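# Place white remote upright in wall holder, then release

## Task

Put the white remote into its holder on the wall so its top end points up and its button side faces out into the room, then open the hand and leave it resting there.

## Robot and tools

Robot: two arms, left_arm and right_arm, each ending in a sixteen-motor, four-digit hand (index, middle, ring, thumb). right_arm carries a right hand; left_arm carries its mirror-image left hand. Cameras: cam_head_left and cam_head_right (896x504, on one rigid bar), cam_high (896x504), cam_left_wrist and cam_right_wrist (672x504, fisheye, carried on the hands).

Frames. Scene frame: origin at table-top height halfway between the nominal arm bases, +z up, +x out over the table, +y toward left_arm. Measured bases: left_arm at (-0.006, +0.237, 0) m, right_arm at (-0.012, -0.322, 0) m, each turned about 2 degrees about z. Each arm reports its hand pose (end_effector_position in metres, end_effector_quat_wxyz) and its Hand target in its own base frame; these readings can be a few centimetres off. Fixed cameras and the table use the scene frame. Hand point axes (right hand): +z runs along straight fingers toward the tips, +x crosses the palm away from the thumb, +y points out of the back of the hand (the palm face is at y = -0.062, and bending fingers first swing their tips toward +y). On the left hand +x points toward the thumb instead. A rigid mast sits on the palm side at the wrist and can collide with things.

execute_actions(actions, cameras). actions is a list of actions run one after another; each action lasts 0.5 s and is a table of 1 to 15 rows, one row per 1/30 s step; if fewer than 15 rows are given, the final row is repeated. Each row is one flat list of 48 numbers, all in [-1, 1], covering both arms even when only one moves:
- 1-6: left_arm dx, dy, dz, rx, ry, rz
- 7-22: left hand motor goals in this order: index_abd, index_mcp, index_pip, index_dip, middle_abd, middle_mcp, middle_pip, middle_dip, ring_abd, ring_mcp, ring_pip, ring_dip, thumb_cmc, thumb_axl, thumb_mcp, thumb_ipl
- 23-24: left current_limit, speed
- 25-30: right_arm dx, dy, dz, rx, ry, rz
- 31-46: right hand motor goals, same order
- 47-48: right current_limit, speed

Arm numbers are offsets, not poses: they give the desired hand-point displacement measured from the Hand target as it stood when the action began, expressed along that target's own axes. Every row in an action is measured from that same starting target, not from the row before; the next action starts from the new target, so sending the same offset again moves further. Scale: 1.0 equals 0.6 m for dx, dy, dz, and 180 degrees for the rotation vector rx, ry, rz. All zeros re-requests the current target. The controller limits commanded orientation to 40 degrees from the measured one and prioritises position. Hands often stop short of the target (friction, load, elbow sag downward); if so, send the remaining distance as a further offset, and aim a little high when carrying. Tiny moves may not start.

Hand numbers are absolute goals, not offsets: each maps linearly between a hinge's two stops. Straight values: _abd 0.00, _mcp -0.75, _pip -0.58, _dip -0.70; thumb_cmc -0.71, thumb_axl -0.68, thumb_mcp -0.23, thumb_ipl -0.17. Toward +1 fingers curl toward the palm, _abd swings a finger away from the thumb, thumb_cmc brings the thumb round in front of the palm. A 0 is a real goal; to keep a hand unchanged, echo its hand_goal, hand_current_limit and hand_speed. current_limit maps -1..+1 to 0..550 mA (floor 11 mA) for every motor of that hand; speed sets goal travel rate at (speed+1)/2 of 8.5 rad/s. Initial values +0.4 and -0.6; settings persist. A finger grips only while its goal is past the object surface; pressure grows with that overshoot up to the limit.

cameras: names to return images for; ["all"] for all, [] for none. Omitted or null gives all images only when actions is empty. An empty actions list is a pure look at state and pictures. Unknown names void the call.

Results: per arm end_effector position and quaternion, Hand target, joint positions, velocities ("within noise" when still), joint torques (include arm weight; joints 3 and 4 wrap at ±28 N m). Per hand, in the motor order above: hand_goal, hand_measured, hand_current_ma (positive pushes toward -1), hand_state (moving, goal, blocked, overload), hand_current_limit, hand_speed. A call returns when the robot settles, up to 3 s after the last action.

zoom_image(camera, region): enlarges part of the latest image from one of the five cameras; region is [x0, y0, x1, y1] in that image's pixels, origin top-left, at most 504 by 504.
read_manual(section): gives only licence texts ("licences"); no motion.
finished_scene(scene): pass the current scene's integer number; ends it irreversibly, so call only once the remote sits correctly and is released.

Cautions: do not drop the remote, let go while it is still moving, slam, or shove hard into the wall, table or holder; do not push anything off the work area. Keep the two hands from touching or squeezing each other. A motor drawing 495 mA or more for 5 s shuts down for 10 s; ease grips. Holding loads, long reaches or pushing at unreachable targets heat motors: MOTOR HOT appears at 85 °C and at 100 °C that arm goes limp for 30-60 s. To stop pressing on something, command the target back past the hand point. Loose objects may occasionally be nudged by outside disturbances.

Each tool is called after "Request:" as name(argument=value, ...) on one line, values as JSON.

## Session

Request:
execute_actions(actions=[])

Scene clock: 0.00 s.
left_arm: end_effector_position=(+0.1748, -0.0910, +0.2318) hand_goal=(+0.000, -0.754, -0.576, -0.696, +0.000, -0.754, -0.576, -0.696, +0.000, -0.754, -0.576, -0.696, -0.714, -0.678, -0.226, -0.168) hand_measured=(+0.000, -0.754, -0.576, -0.696, +0.000, -0.754, -0.576, -0.696, +0.000, -0.754, -0.576, -0.696, -0.714, -0.678, -0.226, -0.168) hand_current_ma=(+0, +0, +0, +0, +0, +0, +0, +0, +0, +0, +0, +0, +0, +0, +0, +0) hand_state=(goal, goal, goal, goal, goal, goal, goal, goal, goal, goal, goal, goal, goal, goal, goal, goal) hand_current_limit=0.40 hand_speed=-0.60 end_effector_quat_wxyz=(-0.058, +0.953, -0.273, +0.119) | right_arm: end_effector_position=(+0.4612, +0.1472, +0.1873) hand_goal=(+0.000, -0.754, -0.576, -0.696, +0.000, -0.754, -0.576, -0.696, +0.000, -0.754, -0.576, -0.696, -0.714, -0.678, -0.226, -0.168) hand_measured=(+0.000, -0.754, -0.576, -0.696, +0.000, -0.754, -0.576, -0.696, +0.000, -0.754, -0.576, -0.696, -0.714, -0.678, -0.226, -0.168) hand_current_ma=(+0, +0, +0, +0, +0, +0, +0, +0, +0, +0, +0, +0, +0, +0, +0, +0) hand_state=(goal, goal, goal, goal, goal, goal, goal, goal, goal, goal, goal, goal, goal, goal, goal, goal) hand_current_limit=0.40 hand_speed=-0.60 end_effector_quat_wxyz=(+0.488, +0.465, +0.694, +0.253)
Joint positions: left_arm=[-0.094 0.647 0.827 -1.495 -0.07 2.044] | right_arm=[0.508 1.354 0.439 0.429 0.563 -0.228]
Joint velocities: within noise
Joint torques (N m): no reading
Heat: left arm: hottest waist 35 °C; right arm: hottest wrist yaw 36 °C.
Hand target: left_arm +0.1789, -0.0913, +0.2407; -0.060, +0.952, -0.272, +0.130 | right_arm +0.4671, +0.1505, +0.1991; +0.494, +0.465, +0.686, +0.263

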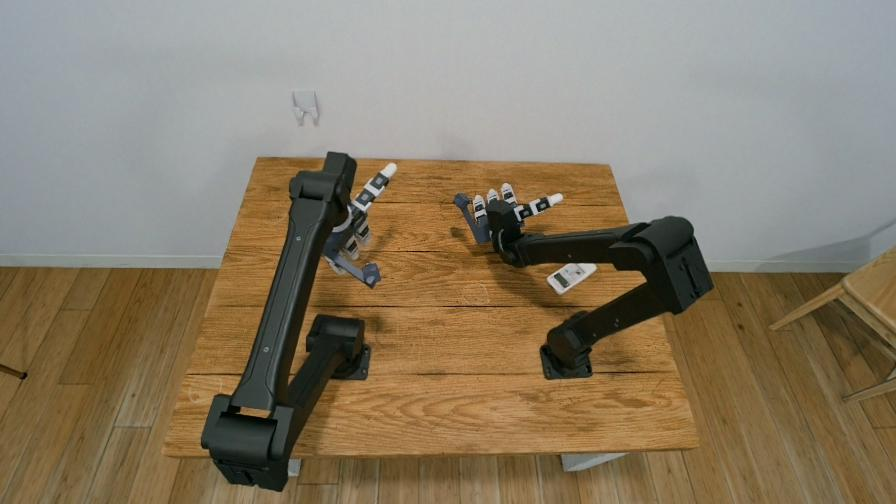

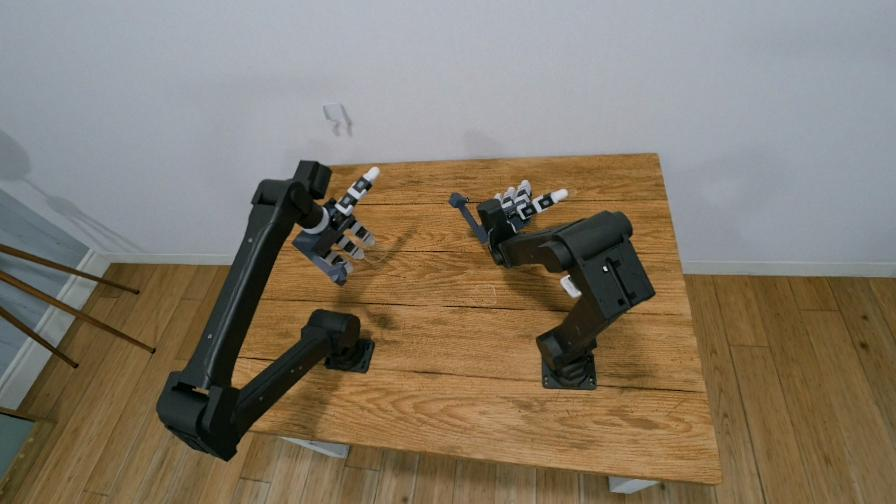

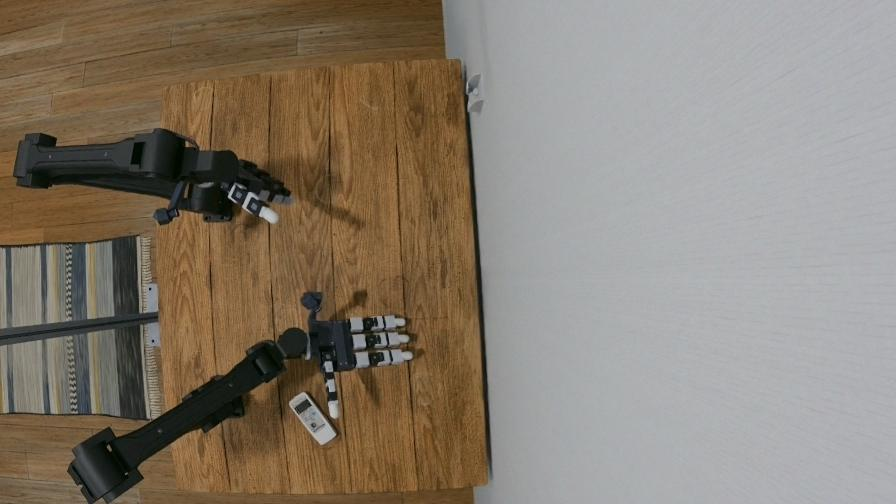

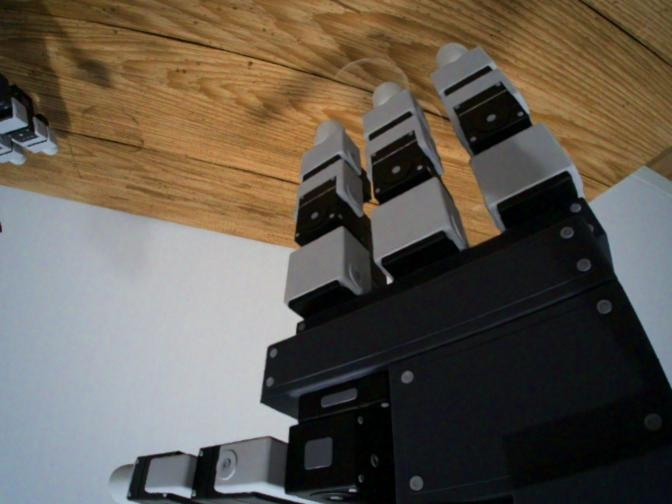

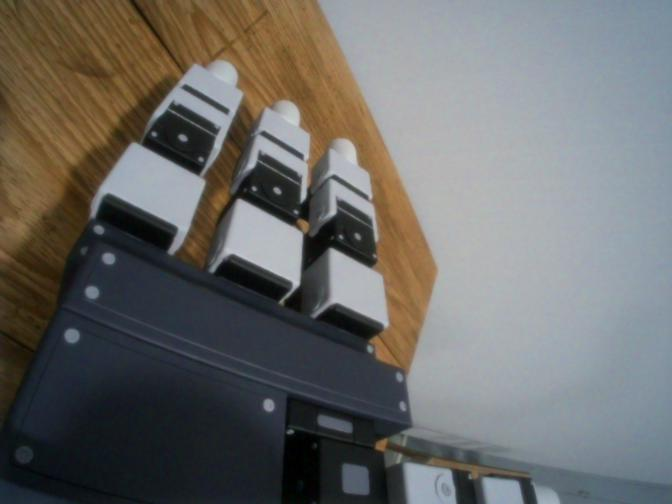

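Request:
zoom_image(camera="cam_head_left", region=[260, 70, 350, 140])

Request:
zoom_image(camera="cam_head_right", region=[290, 80, 380, 150])

Request:
zoom_image(camera="cam_high", region=[430, 55, 520, 125])

Request:
zoom_image(camera="cam_high", region=[270, 370, 370, 460])

Request:
zoom_image(camera="cam_head_left", region=[530, 240, 620, 310])

Scaled by 5.600 from the camera's 896x504 image, which has a finer 1280x720 frame.

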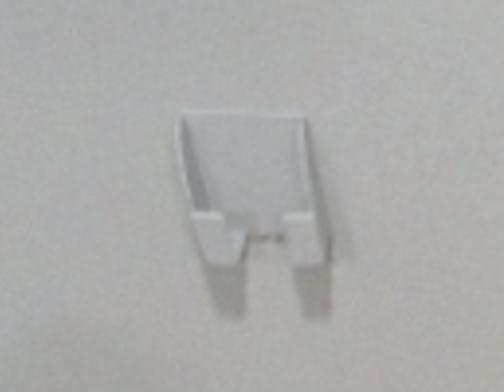

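Scaled by 5.600 from the camera's 896x504 image, which has a finer 1280x720 frame.

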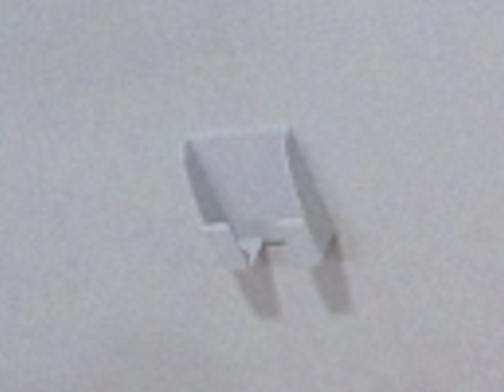

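Scaled by 5.600 from the camera's 896x504 image, which has a finer 1280x720 frame.

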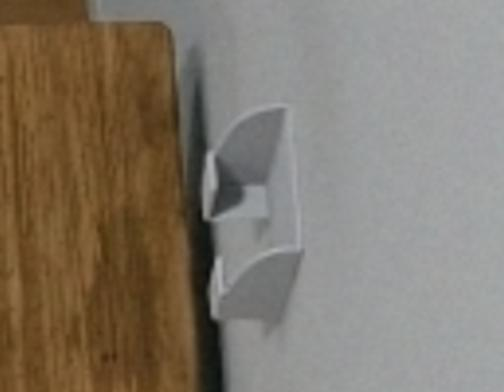

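Scaled by 5.040 from the camera's 896x504 image, which has a finer 1280x720 frame.

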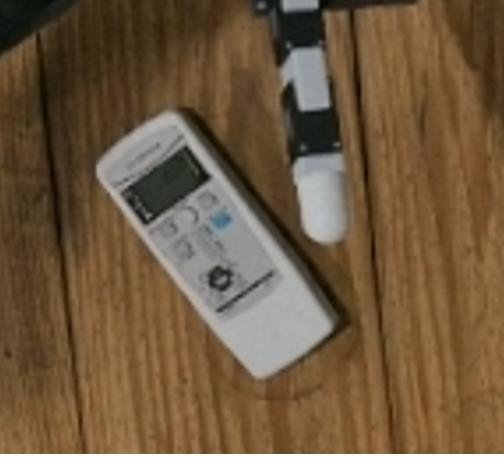

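Scaled by 5.600 from the camera's 896x504 image, which has a finer 1280x720 frame.

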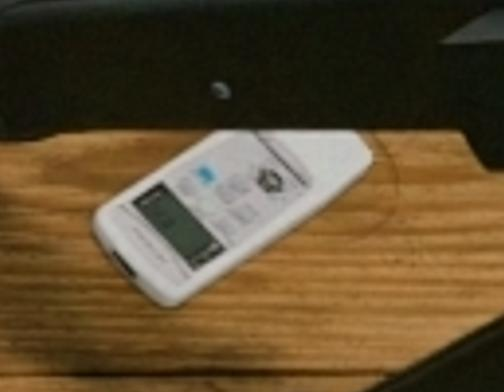

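Request:
zoom_image(camera="cam_head_left", region=[440, 160, 580, 280])

Request:
zoom_image(camera="cam_high", region=[270, 280, 430, 440])

Scaled by 3.600 from the camera's 896x504 image, which has a finer 1280x720 frame.

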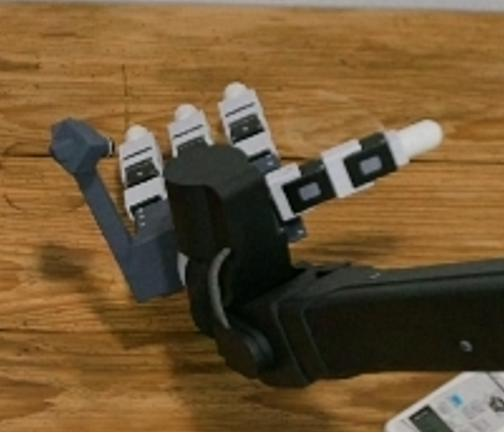

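Scaled by 3.150 from the camera's 896x504 image, which has a finer 1280x720 frame.

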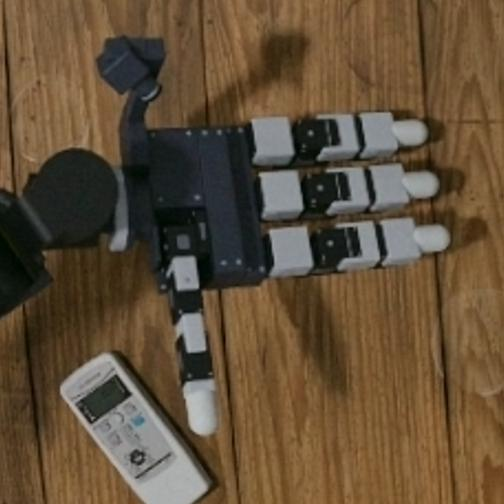

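Request:
execute_actions(actions=[[[0.013,-0.012,-0.064,0,0,0,0,-0.754,-0.576,-0.696,0,-0.754,-0.576,-0.696,0,-0.754,-0.576,-0.696,-0.714,-0.678,-0.226,-0.168,0.4,-0.6,-0.0825,-0.016,0.0175,0.0148,-0.0268,0.0132,0,-0.754,-0.576,-0.696,0,-0.754,-0.576,-0.696,0,-0.754,-0.576,-0.696,-0.714,-0.678,-0.226,-0.168,0.4,-0.6]],[[0.013,-0.012,-0.064,0,0,0,0,-0.754,-0.576,-0.696,0,-0.754,-0.576,-0.696,0,-0.754,-0.576,-0.696,-0.714,-0.678,-0.226,-0.168,0.4,-0.6,-0.0825,-0.016,0.0175,0.0148,-0.0268,0.0132,0,-0.754,-0.576,-0.696,0,-0.754,-0.576,-0.696,0,-0.754,-0.576,-0.696,-0.714,-0.678,-0.226,-0.168,0.4,-0.6]]])

Scene clock: 316.87 s.
left_arm: end_effector_position=(+0.1734, -0.0908, +0.3057) hand_goal=(+0.000, -0.754, -0.576, -0.696, +0.000, -0.754, -0.576, -0.696, +0.000, -0.754, -0.576, -0.696, -0.714, -0.678, -0.226, -0.168) hand_measured=(+0.000, -0.752, -0.576, -0.696, +0.000, -0.752, -0.576, -0.696, +0.000, -0.752, -0.576, -0.696, -0.714, -0.678, -0.224, -0.168) hand_current_ma=(+0, +1, +0, +0, +0, +1, +0, +0, +0, +1, +0, +0, +0, +0, +2, +0) hand_state=(goal, goal, goal, goal, goal, goal, goal, goal, goal, goal, goal, goal, goal, goal, goal, goal) hand_current_limit=0.40 hand_speed=-0.60 end_effector_quat_wxyz=(-0.058, +0.953, -0.273, +0.119) | right_arm: end_effector_position=(+0.4736, +0.0536, +0.2047) hand_goal=(+0.000, -0.754, -0.576, -0.696, +0.000, -0.754, -0.576, -0.696, +0.000, -0.754, -0.576, -0.696, -0.714, -0.678, -0.226, -0.168) hand_measured=(+0.000, -0.760, -0.576, -0.696, +0.000, -0.760, -0.576, -0.696, +0.000, -0.760, -0.576, -0.696, -0.720, -0.678, -0.226, -0.168) hand_current_ma=(+2, -27, -3, +0, +1, -27, -3, +0, +2, -23, -3, +0, -23, +3, +2, +2) hand_state=(goal, goal, goal, goal, goal, goal, goal, goal, goal, goal, goal, goal, goal, goal, goal, goal) hand_current_limit=0.40 hand_speed=-0.60 end_effector_quat_wxyz=(+0.512, +0.530, +0.645, +0.202)
Joint positions: left_arm=[-0.094 0.698 1.043 -1.659 -0.07 2.044] | right_arm=[0.317 1.273 0.439 0.347 0.57 -0.228]
Joint torques (N m): left_arm=[0.09 -0.21 11.29 1.43 0.07 -0.06] | right_arm=[-0.44 -6.48 9.05 1.32 0.33 0.03]
Heat: left arm: hottest elbow 51 °C; right arm: hottest elbow 37 °C.
Hand target: left_arm +0.1774, -0.0908, +0.3203; -0.060, +0.952, -0.272, +0.130 | right_arm +0.4819, +0.0506, +0.2183; +0.516, +0.536, +0.634, +0.211
Off the commanded pose: left_arm 0.015 m, 1 deg | right_arm 0.016 m, 2 deg.

Request:
execute_actions(actions=[[[0,0,0,0,0,-0.1,0,-0.754,-0.576,-0.696,0,-0.754,-0.576,-0.696,0,-0.754,-0.576,-0.696,-0.714,-0.678,-0.226,-0.168,0.4,-0.6,-0.165,-0.032,0.035,0.0295,-0.0537,0.0264,0,-0.754,-0.576,-0.696,0,-0.754,-0.576,-0.696,0,-0.754,-0.576,-0.696,-0.714,-0.678,-0.226,-0.168,0.4,-0.6]],[[0,0,0,0,0,-0.16,0,-0.754,-0.576,-0.696,0,-0.754,-0.576,-0.696,0,-0.754,-0.576,-0.696,-0.714,-0.678,-0.226,-0.168,0.4,-0.6,-0.165,-0.032,0.035,0.0295,-0.0537,0.0264,0,-0.754,-0.576,-0.696,0,-0.754,-0.576,-0.696,0,-0.754,-0.576,-0.696,-0.714,-0.678,-0.226,-0.168,0.4,-0.6]],[[0,0,0,0,0,-0.16,0,-0.754,-0.576,-0.696,0,-0.754,-0.576,-0.696,0,-0.754,-0.576,-0.696,-0.714,-0.678,-0.226,-0.168,0.4,-0.6,-0.165,-0.032,0.035,0.0295,-0.0537,0.0264,0,-0.754,-0.576,-0.696,0,-0.754,-0.576,-0.696,0,-0.754,-0.576,-0.696,-0.714,-0.678,-0.226,-0.168,0.4,-0.6]],[[0,0,0,0,0,-0.16,0,-0.754,-0.576,-0.696,0,-0.754,-0.576,-0.696,0,-0.754,-0.576,-0.696,-0.714,-0.678,-0.226,-0.168,0.4,-0.6,-0.165,-0.032,0.035,0.0295,-0.0537,0.0264,0,-0.754,-0.576,-0.696,0,-0.754,-0.576,-0.696,0,-0.754,-0.576,-0.696,-0.714,-0.678,-0.226,-0.168,0.4,-0.6]]], cameras=["cam_head_left"])

Scene clock: 337.70 s.
left_arm: end_effector_position=(+0.1766, -0.0891, +0.3119) hand_goal=(+0.000, -0.754, -0.576, -0.696, +0.000, -0.754, -0.576, -0.696, +0.000, -0.754, -0.576, -0.696, -0.714, -0.678, -0.226, -0.168) hand_measured=(+0.000, -0.754, -0.576, -0.696, +0.000, -0.756, -0.576, -0.696, +0.000, -0.756, -0.576, -0.696, -0.716, -0.678, -0.224, -0.168) hand_current_ma=(+0, +0, +0, +0, +0, -1, +0, +0, +0, -1, +0, +0, -1, +0, +2, +0) hand_state=(goal, goal, goal, goal, goal, goal, goal, goal, goal, goal, goal, goal, goal, goal, goal, goal) hand_current_limit=0.40 hand_speed=-0.60 end_effector_quat_wxyz=(+0.160, +0.840, +0.512, +0.081) | right_arm: end_effector_position=(+0.3479, -0.3126, +0.2661) hand_goal=(+0.000, -0.754, -0.576, -0.696, +0.000, -0.754, -0.576, -0.696, +0.000, -0.754, -0.576, -0.696, -0.714, -0.678, -0.226, -0.168) hand_measured=(+0.002, -0.760, -0.576, -0.696, +0.002, -0.760, -0.576, -0.696, +0.002, -0.760, -0.576, -0.696, -0.720, -0.678, -0.226, -0.168) hand_current_ma=(+7, -31, -3, +0, +7, -30, -3, +0, +7, -25, -3, +0, -26, +3, +5, +2) hand_state=(goal, goal, goal, goal, goal, goal, goal, goal, goal, goal, goal, goal, goal, goal, goal, goal) hand_current_limit=0.40 hand_speed=-0.60 end_effector_quat_wxyz=(+0.537, +0.755, +0.377, -0.023)
Joint positions: left_arm=[-0.752 0.384 0.872 -1.704 -0.07 -0.262] | right_arm=[-0.524 1.059 0.524 0.013 0.559 -0.209]
Joint torques (N m): left_arm=[-1.08 4.01 9.77 1.92 -0.25 -0.11] | right_arm=[-0.26 -4.48 12.34 1.26 0.35 0.03]
Heat: left arm: hottest elbow 48 °C; right arm: hottest elbow 38 °C.
Hand target: left_arm +0.1774, -0.0908, +0.3203; +0.066, +0.798, +0.585, +0.127 | right_arm +0.3566, -0.3237, +0.2904; +0.549, +0.754, +0.362, -0.014
Off the commanded pose: left_arm 0.009 m, 15 deg | right_arm 0.028 m, 2 deg.
joint sent to its limit (left arm) — joint 4 (wrist pitch), lower limit. The joint targets are off in orientation, not in position.
Images, in order (width x height): cam_head_left 896x504.

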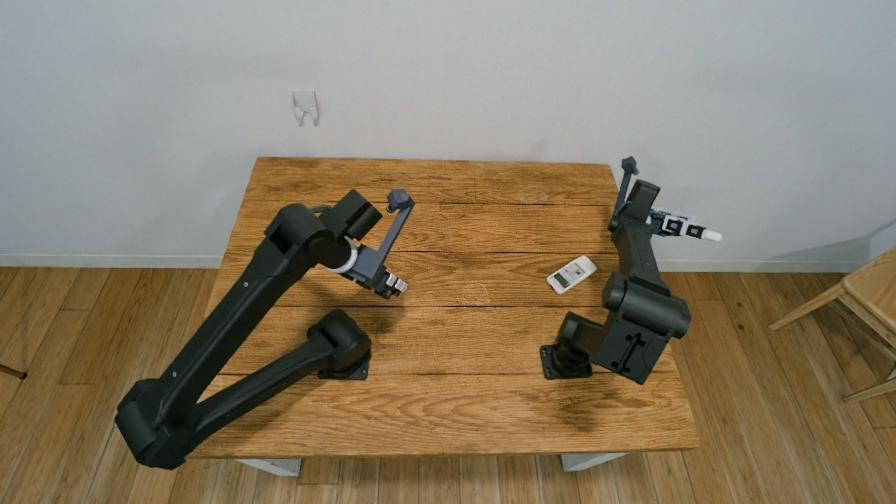

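Request:
execute_actions(actions=[[[-0.082,0.1265,0.0055,0,0,0,0,-0.754,-0.576,-0.696,0,-0.754,-0.576,-0.696,0,-0.754,-0.576,-0.696,-0.714,-0.678,-0.226,-0.168,0.4,-0.6,-0.165,-0.032,0.035,0.0295,-0.0537,0.0264,0,-0.754,-0.576,-0.696,0,-0.754,-0.576,-0.696,0,-0.754,-0.576,-0.696,-0.714,-0.678,-0.226,-0.168,0.4,-0.6]],[[-0.082,0.1265,0.0055,0,0,0,0,-0.754,-0.576,-0.696,0,-0.754,-0.576,-0.696,0,-0.754,-0.576,-0.696,-0.714,-0.678,-0.226,-0.168,0.4,-0.6,-0.165,-0.032,0.035,0.0295,-0.0537,0.0264,0,-0.754,-0.576,-0.696,0,-0.754,-0.576,-0.696,0,-0.754,-0.576,-0.696,-0.714,-0.678,-0.226,-0.168,0.4,-0.6]],[[-0.082,0.1265,0.0055,0,0,0,0,-0.754,-0.576,-0.696,0,-0.754,-0.576,-0.696,0,-0.754,-0.576,-0.696,-0.714,-0.678,-0.226,-0.168,0.4,-0.6,-0.1,-0.02,0.02,0.02,-0.035,0.017,0,-0.754,-0.576,-0.696,0,-0.754,-0.576,-0.696,0,-0.754,-0.576,-0.696,-0.714,-0.678,-0.226,-0.168,0.4,-0.6]],[[0,0,0,0,0,-0.12,0,-0.754,-0.576,-0.696,0,-0.754,-0.576,-0.696,0,-0.754,-0.576,-0.696,-0.714,-0.678,-0.226,-0.168,0.4,-0.6,0,0,0,0,0,0,0,-0.754,-0.576,-0.696,0,-0.754,-0.576,-0.696,0,-0.754,-0.576,-0.696,-0.714,-0.678,-0.226,-0.168,0.4,-0.6]]])

Scene clock: 348.73 s.
left_arm: end_effector_position=(+0.3440, -0.2914, +0.3385) hand_goal=(+0.000, -0.754, -0.576, -0.696, +0.000, -0.754, -0.576, -0.696, +0.000, -0.754, -0.576, -0.696, -0.714, -0.678, -0.226, -0.168) hand_measured=(+0.000, -0.756, -0.576, -0.696, +0.000, -0.756, -0.576, -0.696, +0.000, -0.756, -0.576, -0.696, -0.716, -0.678, -0.224, -0.168) hand_current_ma=(+0, -1, +0, +0, +0, -1, +0, +0, +0, -1, +0, +0, -2, +0, +2, +0) hand_state=(goal, goal, goal, goal, goal, goal, goal, goal, goal, goal, goal, goal, goal, goal, goal, goal) hand_current_limit=0.40 hand_speed=-0.60 end_effector_quat_wxyz=(+0.080, +0.677, +0.723, +0.114) | right_arm: end_effector_position=(+0.1343, -0.4481, +0.3028) hand_goal=(+0.000, -0.754, -0.576, -0.696, +0.000, -0.754, -0.576, -0.696, +0.000, -0.754, -0.576, -0.696, -0.714, -0.678, -0.226, -0.168) hand_measured=(+0.002, -0.760, -0.576, -0.696, +0.002, -0.760, -0.576, -0.696, +0.002, -0.760, -0.576, -0.696, -0.720, -0.678, -0.224, -0.168) hand_current_ma=(+7, -31, -3, +0, +7, -31, -3, +0, +7, -26, -3, +0, -27, +3, +6, +2) hand_state=(goal, goal, goal, goal, goal, goal, goal, goal, goal, goal, goal, goal, goal, goal, goal, goal) hand_current_limit=0.40 hand_speed=-0.60 end_effector_quat_wxyz=(+0.497, +0.835, +0.163, -0.173)
Joint positions: left_arm=[-0.986 1.352 1.457 -1.569 -0.258 -1.037] | right_arm=[-1.068 0.991 0.614 -0.181 0.567 -0.203]
Joint torques (N m): left_arm=[-0.5 -10.34 11.64 1.05 -0.51 -0.08] | right_arm=[-0.38 -4.89 13.22 1.24 0.37 0.08]
Heat: left arm: hottest elbow 49 °C; right arm: hottest elbow 41 °C.
Hand target: left_arm +0.3473, -0.3006, +0.3500; +0.088, +0.675, +0.724, +0.112 | right_arm +0.1335, -0.4594, +0.3355; +0.517, +0.828, +0.143, -0.164
Off the commanded pose: left_arm 0.015 m, 1 deg | right_arm 0.035 m, 3 deg.

Request:
execute_actions(actions=[[[0,0,0,0.137,-0.0288,-0.0647,0,-0.959,0.591,-0.58,0,-0.959,0.591,-0.58,0,-0.959,-0.576,-0.696,0.671,-0.678,-0.226,0.103,0.4,-0.6,0,0,0,0,0,0,0,-0.754,-0.576,-0.696,0,-0.754,-0.576,-0.696,0,-0.754,-0.576,-0.696,-0.714,-0.678,-0.226,-0.168,0.4,-0.6]],[[0,0,0,0.137,-0.0288,-0.0647,0,-0.959,0.591,-0.58,0,-0.959,0.591,-0.58,0,-0.959,-0.576,-0.696,0.671,-0.678,-0.226,0.103,0.4,-0.6,0,0,0,0,0,0,0,-0.754,-0.576,-0.696,0,-0.754,-0.576,-0.696,0,-0.754,-0.576,-0.696,-0.714,-0.678,-0.226,-0.168,0.4,-0.6]],[[0,0,0,0.137,-0.0288,-0.0647,0,-0.959,0.591,-0.58,0,-0.959,0.591,-0.58,0,-0.959,-0.576,-0.696,0.671,-0.678,-0.226,0.103,0.4,-0.6,0,0,0,0,0,0,0,-0.754,-0.576,-0.696,0,-0.754,-0.576,-0.696,0,-0.754,-0.576,-0.696,-0.714,-0.678,-0.226,-0.168,0.4,-0.6]]], cameras=["cam_head_left", "cam_left_wrist"])

Scene clock: 364.20 s.
left_arm: end_effector_position=(+0.3421, -0.2954, +0.3452) hand_goal=(+0.000, -0.960, +0.590, -0.580, +0.000, -0.960, +0.590, -0.580, +0.000, -0.960, -0.576, -0.696, +0.670, -0.678, -0.226, +0.102) hand_measured=(+0.000, -0.954, +0.586, -0.584, +0.000, -0.954, +0.588, -0.584, +0.000, -0.952, -0.576, -0.696, +0.662, -0.678, -0.224, +0.102) hand_current_ma=(+0, +7, -2, -2, +0, +5, -2, -2, +0, +10, +0, +0, -8, +0, +3, -1) hand_state=(goal, goal, goal, goal, goal, goal, goal, goal, goal, goal, goal, goal, goal, goal, goal, goal) hand_current_limit=0.40 hand_speed=-0.60 end_effector_quat_wxyz=(-0.048, +0.306, +0.832, -0.460) | right_arm: end_effector_position=(+0.1343, -0.4481, +0.3028) hand_goal=(+0.000, -0.754, -0.576, -0.696, +0.000, -0.754, -0.576, -0.696, +0.000, -0.754, -0.576, -0.696, -0.714, -0.678, -0.226, -0.168) hand_measured=(+0.002, -0.760, -0.576, -0.696, +0.002, -0.760, -0.576, -0.696, +0.002, -0.760, -0.576, -0.696, -0.720, -0.678, -0.224, -0.168) hand_current_ma=(+7, -31, -3, +0, +7, -31, -3, +0, +7, -26, -3, +0, -27, +3, +6, +2) hand_state=(goal, goal, goal, goal, goal, goal, goal, goal, goal, goal, goal, goal, goal, goal, goal, goal) hand_current_limit=0.40 hand_speed=-0.60 end_effector_quat_wxyz=(+0.497, +0.835, +0.163, -0.173)
Joint positions: left_arm=[-0.506 1.492 1.695 -1.702 0.96 -1.41] | right_arm=[-1.068 0.991 0.614 -0.181 0.567 -0.203]
Joint torques (N m): left_arm=[-0.44 -12.45 10.71 1.06 1.15 -0.07] | right_arm=[-0.32 -4.84 13.22 1.22 0.37 0.07]
Heat: left arm: hottest elbow 49 °C; right arm: hottest elbow 44 °C.
Hand target: left_arm +0.3474, -0.3005, +0.3499; -0.211, +0.368, +0.785, -0.452 | right_arm +0.1335, -0.4594, +0.3355; +0.517, +0.828, +0.143, -0.164
Off the commanded pose: left_arm 0.009 m, 21 deg | right_arm 0.035 m, 3 deg.
joint sent to its limit (left arm) — joint 4 (wrist pitch), lower limit. The joint targets are off in orientation, not in position.
camera_calibration:
cam_left_wrist: T_world_to_cam=[[0.37628, -0.681903, 0.627234, -0.579625], [-0.329841, 0.534043, 0.778462, -0.0452689], [-0.865805, -0.499807, -0.0239702, 0.28648], [0, 0, 0, 1]] pos_world=[0.451206, -0.227888, 0.405668]
Images, in order (width x height): cam_head_left 896x504, cam_left_wrist 672x504.

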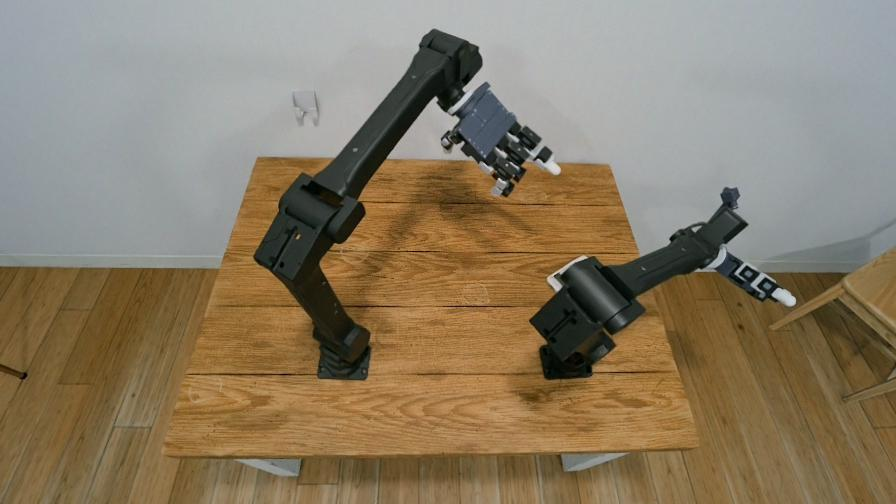

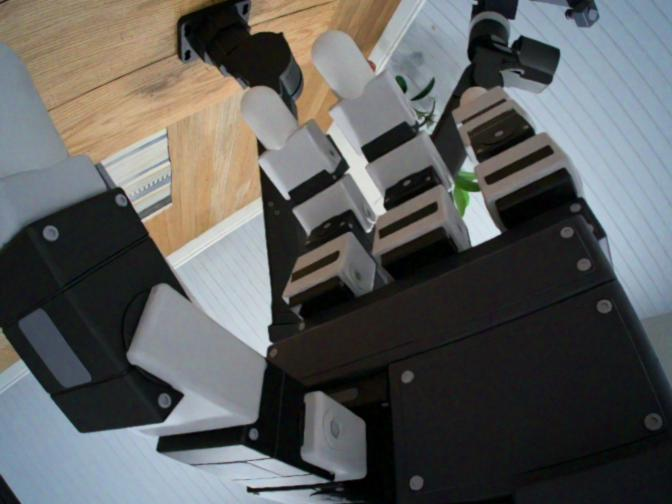

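Request:
execute_actions(actions=[[[-0.068,0.002,0.122,0,0,0,0,-0.959,0.591,-0.58,0,-0.959,0.591,-0.58,0,-0.959,-0.576,-0.696,0.671,-0.678,-0.226,0.103,0.4,-0.6,0,0,0,0,0,0,0,-0.754,-0.576,-0.696,0,-0.754,-0.576,-0.696,0,-0.754,-0.576,-0.696,-0.714,-0.678,-0.226,-0.168,0.4,-0.6]],[[-0.068,0.002,0.122,0,0,0,0,-0.959,0.591,-0.58,0,-0.959,0.591,-0.58,0,-0.959,-0.576,-0.696,0.671,-0.678,-0.226,0.103,0.4,-0.6,0,0,0,0,0,0,0,-0.754,-0.576,-0.696,0,-0.754,-0.576,-0.696,0,-0.754,-0.576,-0.696,-0.714,-0.678,-0.226,-0.168,0.4,-0.6]],[[-0.068,0.002,0.122,0,0,0,0,-0.959,0.591,-0.58,0,-0.959,0.591,-0.58,0,-0.959,-0.576,-0.696,0.671,-0.678,-0.226,0.103,0.4,-0.6,0,0,0,0,0,0,0,-0.754,-0.576,-0.696,0,-0.754,-0.576,-0.696,0,-0.754,-0.576,-0.696,-0.714,-0.678,-0.226,-0.168,0.4,-0.6]],[[-0.068,0.002,0.122,0,0,0,0,-0.959,0.591,-0.58,0,-0.959,0.591,-0.58,0,-0.959,-0.576,-0.696,0.671,-0.678,-0.226,0.103,0.4,-0.6,0,0,0,0,0,0,0,-0.754,-0.576,-0.696,0,-0.754,-0.576,-0.696,0,-0.754,-0.576,-0.696,-0.714,-0.678,-0.226,-0.168,0.4,-0.6]]], cameras=["all"])

Scene clock: 381.67 s.
left_arm: end_effector_position=(+0.2471, -0.5765, +0.1949) hand_goal=(+0.000, -0.960, +0.590, -0.580, +0.000, -0.960, +0.590, -0.580, +0.000, -0.960, -0.576, -0.696, +0.670, -0.678, -0.226, +0.102) hand_measured=(+0.000, -0.952, +0.588, -0.584, +0.000, -0.954, +0.588, -0.584, +0.000, -0.952, -0.576, -0.696, +0.668, -0.678, -0.224, +0.102) hand_current_ma=(+0, +7, -2, -2, +0, +6, -1, -2, +0, +10, +0, +0, -1, +0, +3, -1) hand_state=(goal, goal, goal, goal, goal, goal, goal, goal, goal, goal, goal, goal, goal, goal, goal, goal) hand_current_limit=0.40 hand_speed=-0.60 end_effector_quat_wxyz=(-0.224, +0.367, +0.785, -0.446) | right_arm: end_effector_position=(+0.1343, -0.4481, +0.3028) hand_goal=(+0.000, -0.754, -0.576, -0.696, +0.000, -0.754, -0.576, -0.696, +0.000, -0.754, -0.576, -0.696, -0.714, -0.678, -0.226, -0.168) hand_measured=(+0.002, -0.760, -0.576, -0.696, +0.002, -0.760, -0.576, -0.696, +0.002, -0.760, -0.576, -0.696, -0.720, -0.678, -0.224, -0.168) hand_current_ma=(+7, -31, -3, +0, +7, -31, -3, +0, +7, -26, -3, +0, -27, +3, +6, +2) hand_state=(goal, goal, goal, goal, goal, goal, goal, goal, goal, goal, goal, goal, goal, goal, goal, goal) hand_current_limit=0.40 hand_speed=-0.60 end_effector_quat_wxyz=(+0.497, +0.835, +0.163, -0.173)
Joint positions: left_arm=[-0.989 1.998 1.949 -1.373 1.039 -1.77] | right_arm=[-1.068 0.991 0.614 -0.181 0.567 -0.203]
Joint torques (N m): left_arm=[0.62 -20.48 11.69 1.91 1.07 -0.15] | right_arm=[-0.32 -4.89 13.23 1.25 0.37 0.07]
Heat: left arm: hottest elbow 49 °C; right arm: hottest elbow 47 °C.
Hand target: left_arm +0.2592, -0.5866, +0.1990; -0.211, +0.368, +0.785, -0.452 | right_arm +0.1335, -0.4594, +0.3355; +0.517, +0.828, +0.143, -0.164
Off the commanded pose: left_arm 0.016 m, 2 deg | right_arm 0.035 m, 3 deg.
camera_calibration:
cam_left_wrist: T_world_to_cam=[[0.281713, -0.826729, 0.486987, -0.674053], [0.0204079, 0.512592, 0.85839, 0.0760454], [-0.959282, -0.231881, 0.161276, 0.201519], [0, 0, 0, 1]] pos_world=[0.381651, -0.549511, 0.230479]
cam_right_wrist: T_world_to_cam=[[-0.432274, -0.340382, 0.835032, -0.314822], [-0.534207, 0.842697, 0.0669625, 0.387459], [-0.726473, -0.417134, -0.546111, 0.201778], [0, 0, 0, 1]] pos_world=[0.21748, -0.349502, 0.347135]

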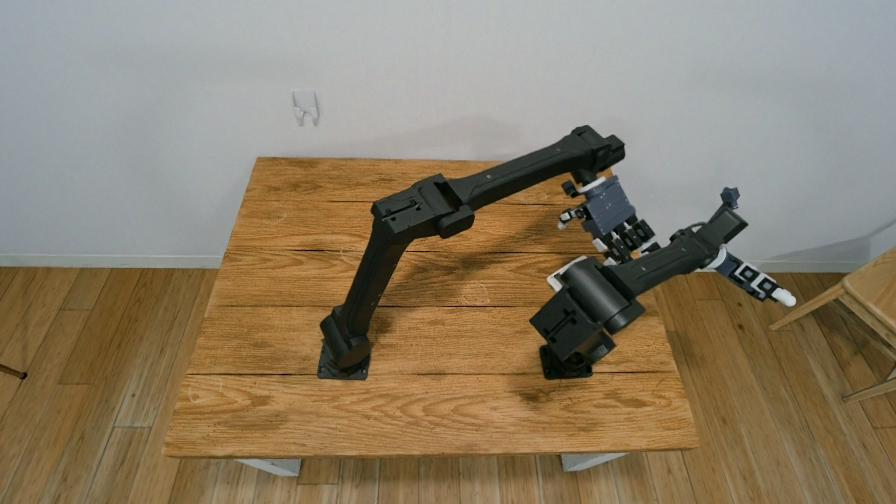

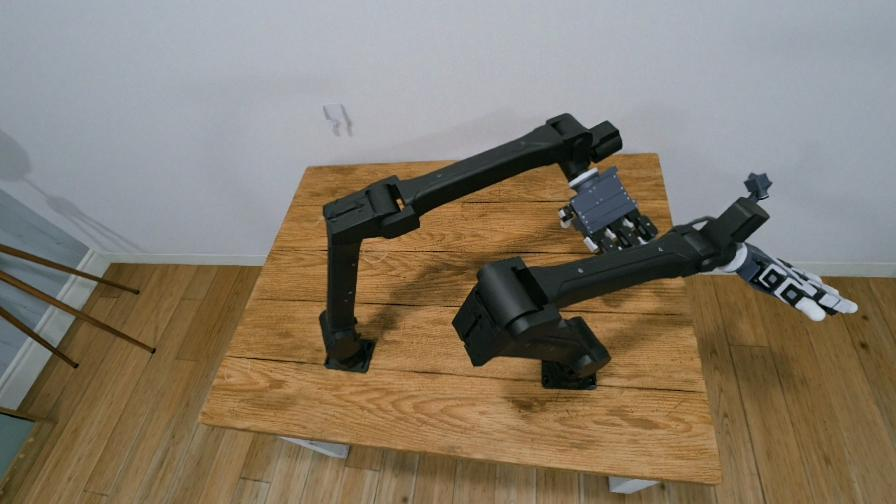

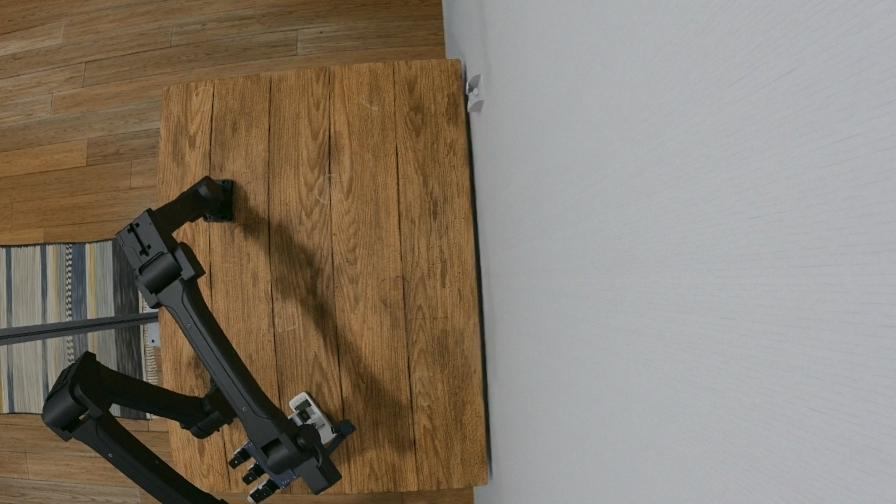

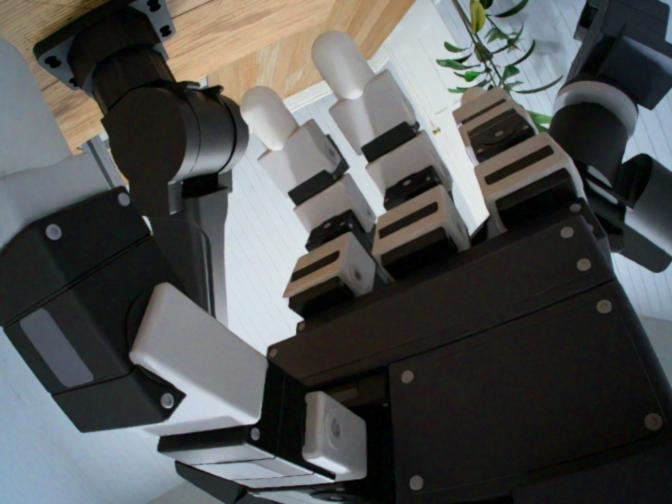

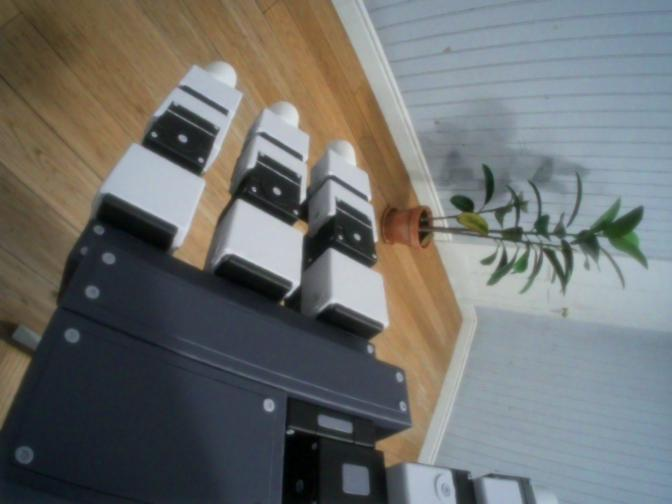

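Request:
execute_actions(actions=[[[0,0,0,0,0,0,0,-0.959,0.591,-0.58,0,-0.959,0.591,-0.58,0,-0.959,-0.576,-0.696,0.671,-0.678,-0.226,0.103,0.4,-0.6,-0.061,0.025,0.086,0.0117,-0.0225,0.0115,0,-0.754,-0.576,-0.696,0,-0.754,-0.576,-0.696,0,-0.754,-0.576,-0.696,-0.714,-0.678,-0.226,-0.168,0.4,-0.6]],[[0,0,0,0,0,0,0,-0.959,0.591,-0.58,0,-0.959,0.591,-0.58,0,-0.959,-0.576,-0.696,0.671,-0.678,-0.226,0.103,0.4,-0.6,-0.061,0.025,0.086,0.0117,-0.0225,0.0115,0,-0.754,-0.576,-0.696,0,-0.754,-0.576,-0.696,0,-0.754,-0.576,-0.696,-0.714,-0.678,-0.226,-0.168,0.4,-0.6]],[[0,0,0,0,0,0,0,-0.959,0.591,-0.58,0,-0.959,0.591,-0.58,0,-0.959,-0.576,-0.696,0.671,-0.678,-0.226,0.103,0.4,-0.6,-0.061,0.025,0.086,0.0117,-0.0225,0.0115,0,-0.754,-0.576,-0.696,0,-0.754,-0.576,-0.696,0,-0.754,-0.576,-0.696,-0.714,-0.678,-0.226,-0.168,0.4,-0.6]],[[0,0,0,0,0,0,0,-0.959,0.591,-0.58,0,-0.959,0.591,-0.58,0,-0.959,-0.576,-0.696,0.671,-0.678,-0.226,0.103,0.4,-0.6,-0.061,0.025,0.086,0.0117,-0.0225,0.0115,0,-0.754,-0.576,-0.696,0,-0.754,-0.576,-0.696,0,-0.754,-0.576,-0.696,-0.714,-0.678,-0.226,-0.168,0.4,-0.6]]], cameras=["cam_head_left", "cam_head_right", "cam_high"])

Scene clock: 398.97 s.
left_arm: end_effector_position=(+0.2471, -0.5762, +0.1948) hand_goal=(+0.000, -0.960, +0.590, -0.580, +0.000, -0.960, +0.590, -0.580, +0.000, -0.960, -0.576, -0.696, +0.670, -0.678, -0.226, +0.102) hand_measured=(+0.000, -0.952, +0.588, -0.584, +0.000, -0.954, +0.588, -0.584, +0.000, -0.952, -0.576, -0.696, +0.668, -0.678, -0.224, +0.102) hand_current_ma=(+0, +7, -2, -2, +0, +6, -1, -2, +0, +10, +0, +0, -1, +0, +3, -1) hand_state=(goal, goal, goal, goal, goal, goal, goal, goal, goal, goal, goal, goal, goal, goal, goal, goal) hand_current_limit=0.40 hand_speed=-0.60 end_effector_quat_wxyz=(-0.224, +0.366, +0.786, -0.445) | right_arm: end_effector_position=(-0.0269, -0.6471, +0.3339) hand_goal=(+0.000, -0.754, -0.576, -0.696, +0.000, -0.754, -0.576, -0.696, +0.000, -0.754, -0.576, -0.696, -0.714, -0.678, -0.226, -0.168) hand_measured=(+0.002, -0.762, -0.576, -0.696, +0.002, -0.762, -0.576, -0.696, +0.002, -0.760, -0.576, -0.696, -0.720, -0.678, -0.224, -0.168) hand_current_ma=(+7, -32, -3, +0, +7, -32, -3, +0, +7, -28, -3, +0, -27, +3, +6, +2) hand_state=(goal, goal, goal, goal, goal, goal, goal, goal, goal, goal, goal, goal, goal, goal, goal, goal) hand_current_limit=0.40 hand_speed=-0.60 end_effector_quat_wxyz=(+0.465, +0.849, +0.000, -0.251)
Joint positions: left_arm=[-0.989 1.998 1.949 -1.373 1.037 -1.773] | right_arm=[-1.469 1.47 1.088 -0.154 0.528 -0.203]
Joint torques (N m): left_arm=[0.15 -20.78 11.71 1.96 1.01 -0.13] | right_arm=[0.26 -10.64 13.22 1.28 0.38 -0.15]
Heat: left arm: hottest elbow 53 °C; right arm: hottest elbow 49 °C.
Hand target: left_arm +0.2592, -0.5866, +0.1990; -0.211, +0.368, +0.785, -0.452 | right_arm -0.0272, -0.6607, +0.3603; +0.480, +0.840, -0.003, -0.251
Off the commanded pose: left_arm 0.016 m, 2 deg | right_arm 0.030 m, 2 deg.
Images, in order (width x height): cam_head_left 896x504, cam_head_right 896x504, cam_high 896x504.

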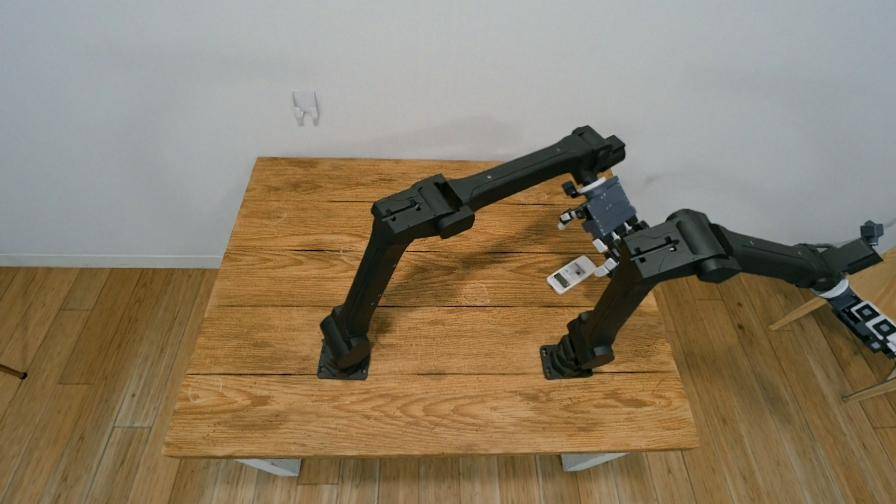

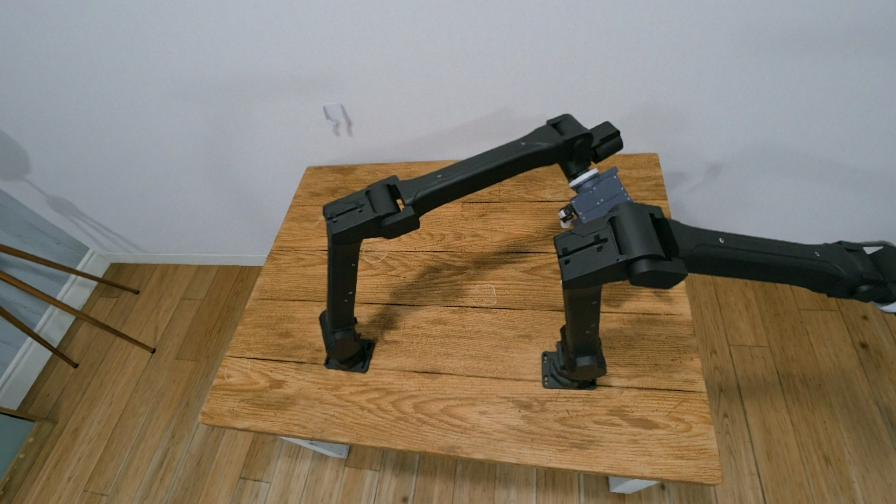

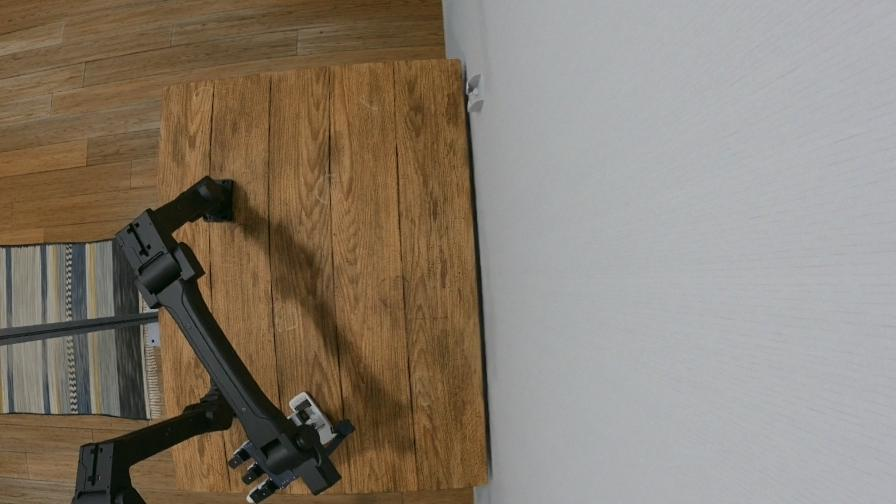

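Request:
zoom_image(camera="cam_head_left", region=[530, 170, 670, 310])

Request:
zoom_image(camera="cam_high", region=[210, 370, 370, 504])

Scaled by 3.600 from the camera's 896x504 image, which has a finer 1280x720 frame.

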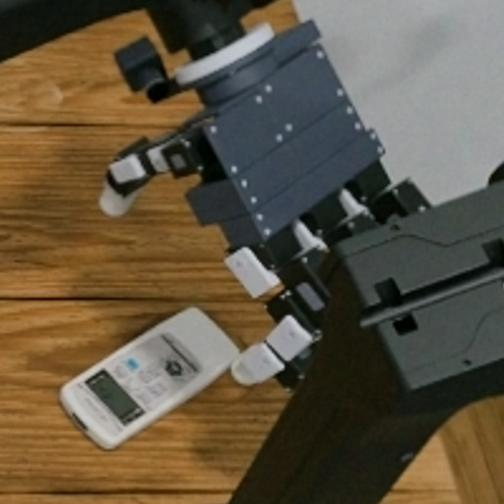

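Scaled by 3.150 from the camera's 896x504 image, which has a finer 1280x720 frame.

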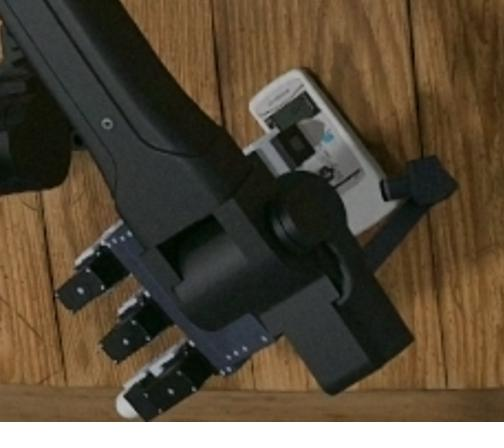

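Request:
execute_actions(actions=[[[0.003,0.0665,0.035,0,0.0202,0.0117,0,-0.959,0.591,-0.58,0,-0.959,0.591,-0.58,0,-0.959,-0.576,-0.696,0.671,-0.678,-0.226,0.103,0.4,-0.6,0,0,0,0,0,0,0,-0.754,-0.576,-0.696,0,-0.754,-0.576,-0.696,0,-0.754,-0.576,-0.696,-0.714,-0.678,-0.226,-0.168,0.4,-0.6]],[[0.003,0.0665,0.035,0,0,0,0,-0.959,0.591,-0.58,0,-0.959,0.591,-0.58,0,-0.959,-0.576,-0.696,0.671,-0.678,-0.226,0.103,0.4,-0.6,0,0,0,0,0,0,0,-0.754,-0.576,-0.696,0,-0.754,-0.576,-0.696,0,-0.754,-0.576,-0.696,-0.714,-0.678,-0.226,-0.168,0.4,-0.6]],[[0.003,0.0665,0.035,0,0,0,0,-0.959,0.591,-0.58,0,-0.959,0.591,-0.58,0,-0.959,-0.576,-0.696,0.671,-0.678,-0.226,0.103,0.4,-0.6,0,0,0,0,0,0,0,-0.754,-0.576,-0.696,0,-0.754,-0.576,-0.696,0,-0.754,-0.576,-0.696,-0.714,-0.678,-0.226,-0.168,0.4,-0.6]]], cameras=["cam_head_left", "cam_high", "cam_left_wrist"])

Request:
zoom_image(camera="cam_head_left", region=[530, 170, 670, 310])

Scene clock: 434.60 s.
left_arm: end_effector_position=(+0.2534, -0.5787, +0.0766) hand_goal=(+0.000, -0.960, +0.590, -0.580, +0.000, -0.960, +0.590, -0.580, +0.000, -0.960, -0.576, -0.696, +0.670, -0.678, -0.226, +0.102) hand_measured=(+0.000, -0.952, +0.588, -0.584, +0.000, -0.954, +0.588, -0.584, +0.000, -0.952, -0.576, -0.696, +0.668, -0.678, -0.224, +0.102) hand_current_ma=(+0, +7, -2, -2, +0, +6, -1, -2, +0, +10, +0, +0, -1, +0, +3, -1) hand_state=(goal, goal, goal, goal, goal, goal, goal, goal, goal, goal, goal, goal, goal, goal, goal, goal) hand_current_limit=0.40 hand_speed=-0.60 end_effector_quat_wxyz=(-0.228, +0.400, +0.769, -0.445) | right_arm: end_effector_position=(-0.0269, -0.6471, +0.3339) hand_goal=(+0.000, -0.754, -0.576, -0.696, +0.000, -0.754, -0.576, -0.696, +0.000, -0.754, -0.576, -0.696, -0.714, -0.678, -0.226, -0.168) hand_measured=(+0.002, -0.762, -0.576, -0.696, +0.002, -0.762, -0.576, -0.696, +0.002, -0.760, -0.576, -0.696, -0.720, -0.678, -0.224, -0.168) hand_current_ma=(+7, -32, -3, +0, +7, -32, -3, +0, +7, -28, -3, +0, -27, +3, +6, +2) hand_state=(goal, goal, goal, goal, goal, goal, goal, goal, goal, goal, goal, goal, goal, goal, goal, goal) hand_current_limit=0.40 hand_speed=-0.60 end_effector_quat_wxyz=(+0.465, +0.849, +0.000, -0.251)
Joint positions: left_arm=[-0.985 2.1 1.803 -1.218 1.045 -1.629] | right_arm=[-1.469 1.47 1.088 -0.154 0.528 -0.203]
Joint torques (N m): left_arm=[0.79 -22.18 8.54 1.72 1.09 0] | right_arm=[0.38 -10.64 13.3 1.26 0.38 -0.15]
Heat: left arm: hottest elbow 56 °C; right arm: hottest elbow 53 °C.
Hand target: left_arm +0.2607, -0.5790, +0.0639; -0.227, +0.397, +0.771, -0.444 | right_arm -0.0272, -0.6607, +0.3603; +0.480, +0.840, -0.003, -0.251
Off the commanded pose: left_arm 0.015 m, 0 deg | right_arm 0.030 m, 2 deg.
camera_calibration:
cam_left_wrist: T_world_to_cam=[[0.217605, -0.831544, 0.51106, -0.608435], [0.041193, 0.530965, 0.846392, 0.184851], [-0.975167, -0.163127, 0.149795, 0.270803], [0, 0, 0, 1]] pos_world=[0.388862, -0.559915, 0.113926]
Images, in order (width x height): cam_head_left 896x504, cam_high 896x504, cam_left_wrist 672x504.

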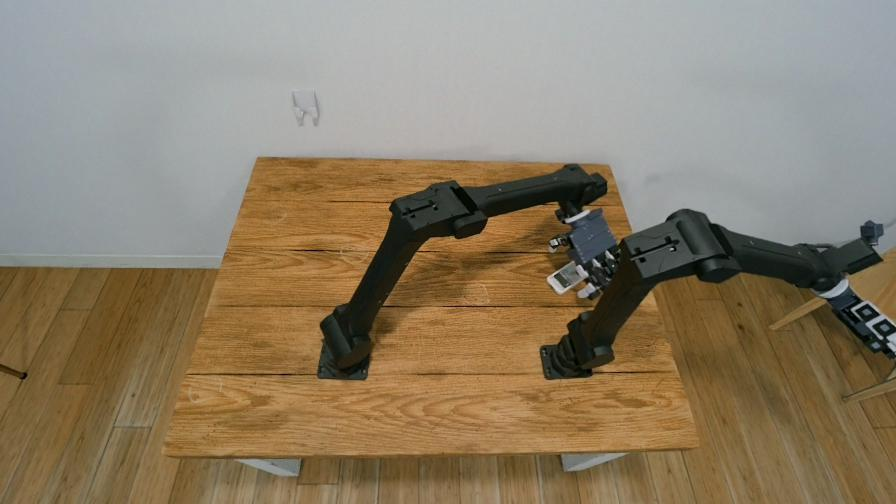

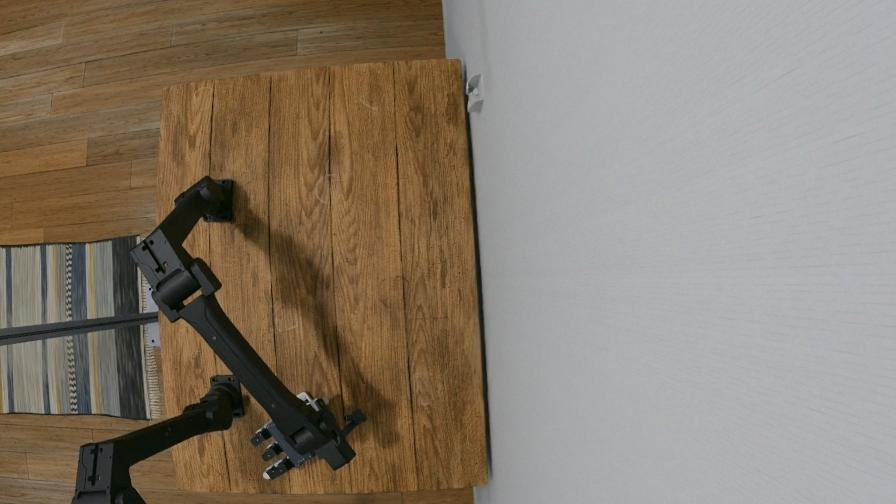

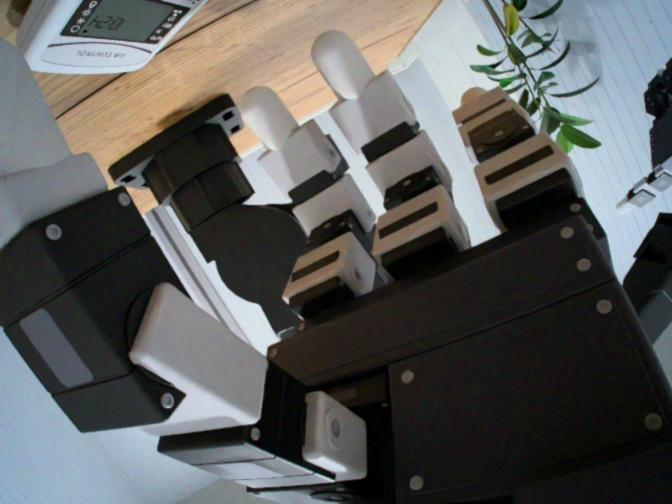

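Scaled by 3.600 from the camera's 896x504 image, which has a finer 1280x720 frame.

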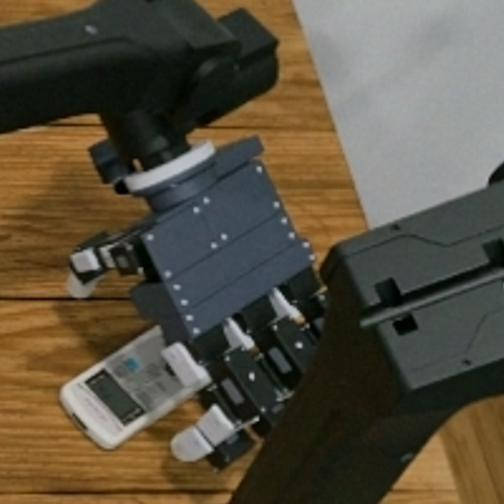

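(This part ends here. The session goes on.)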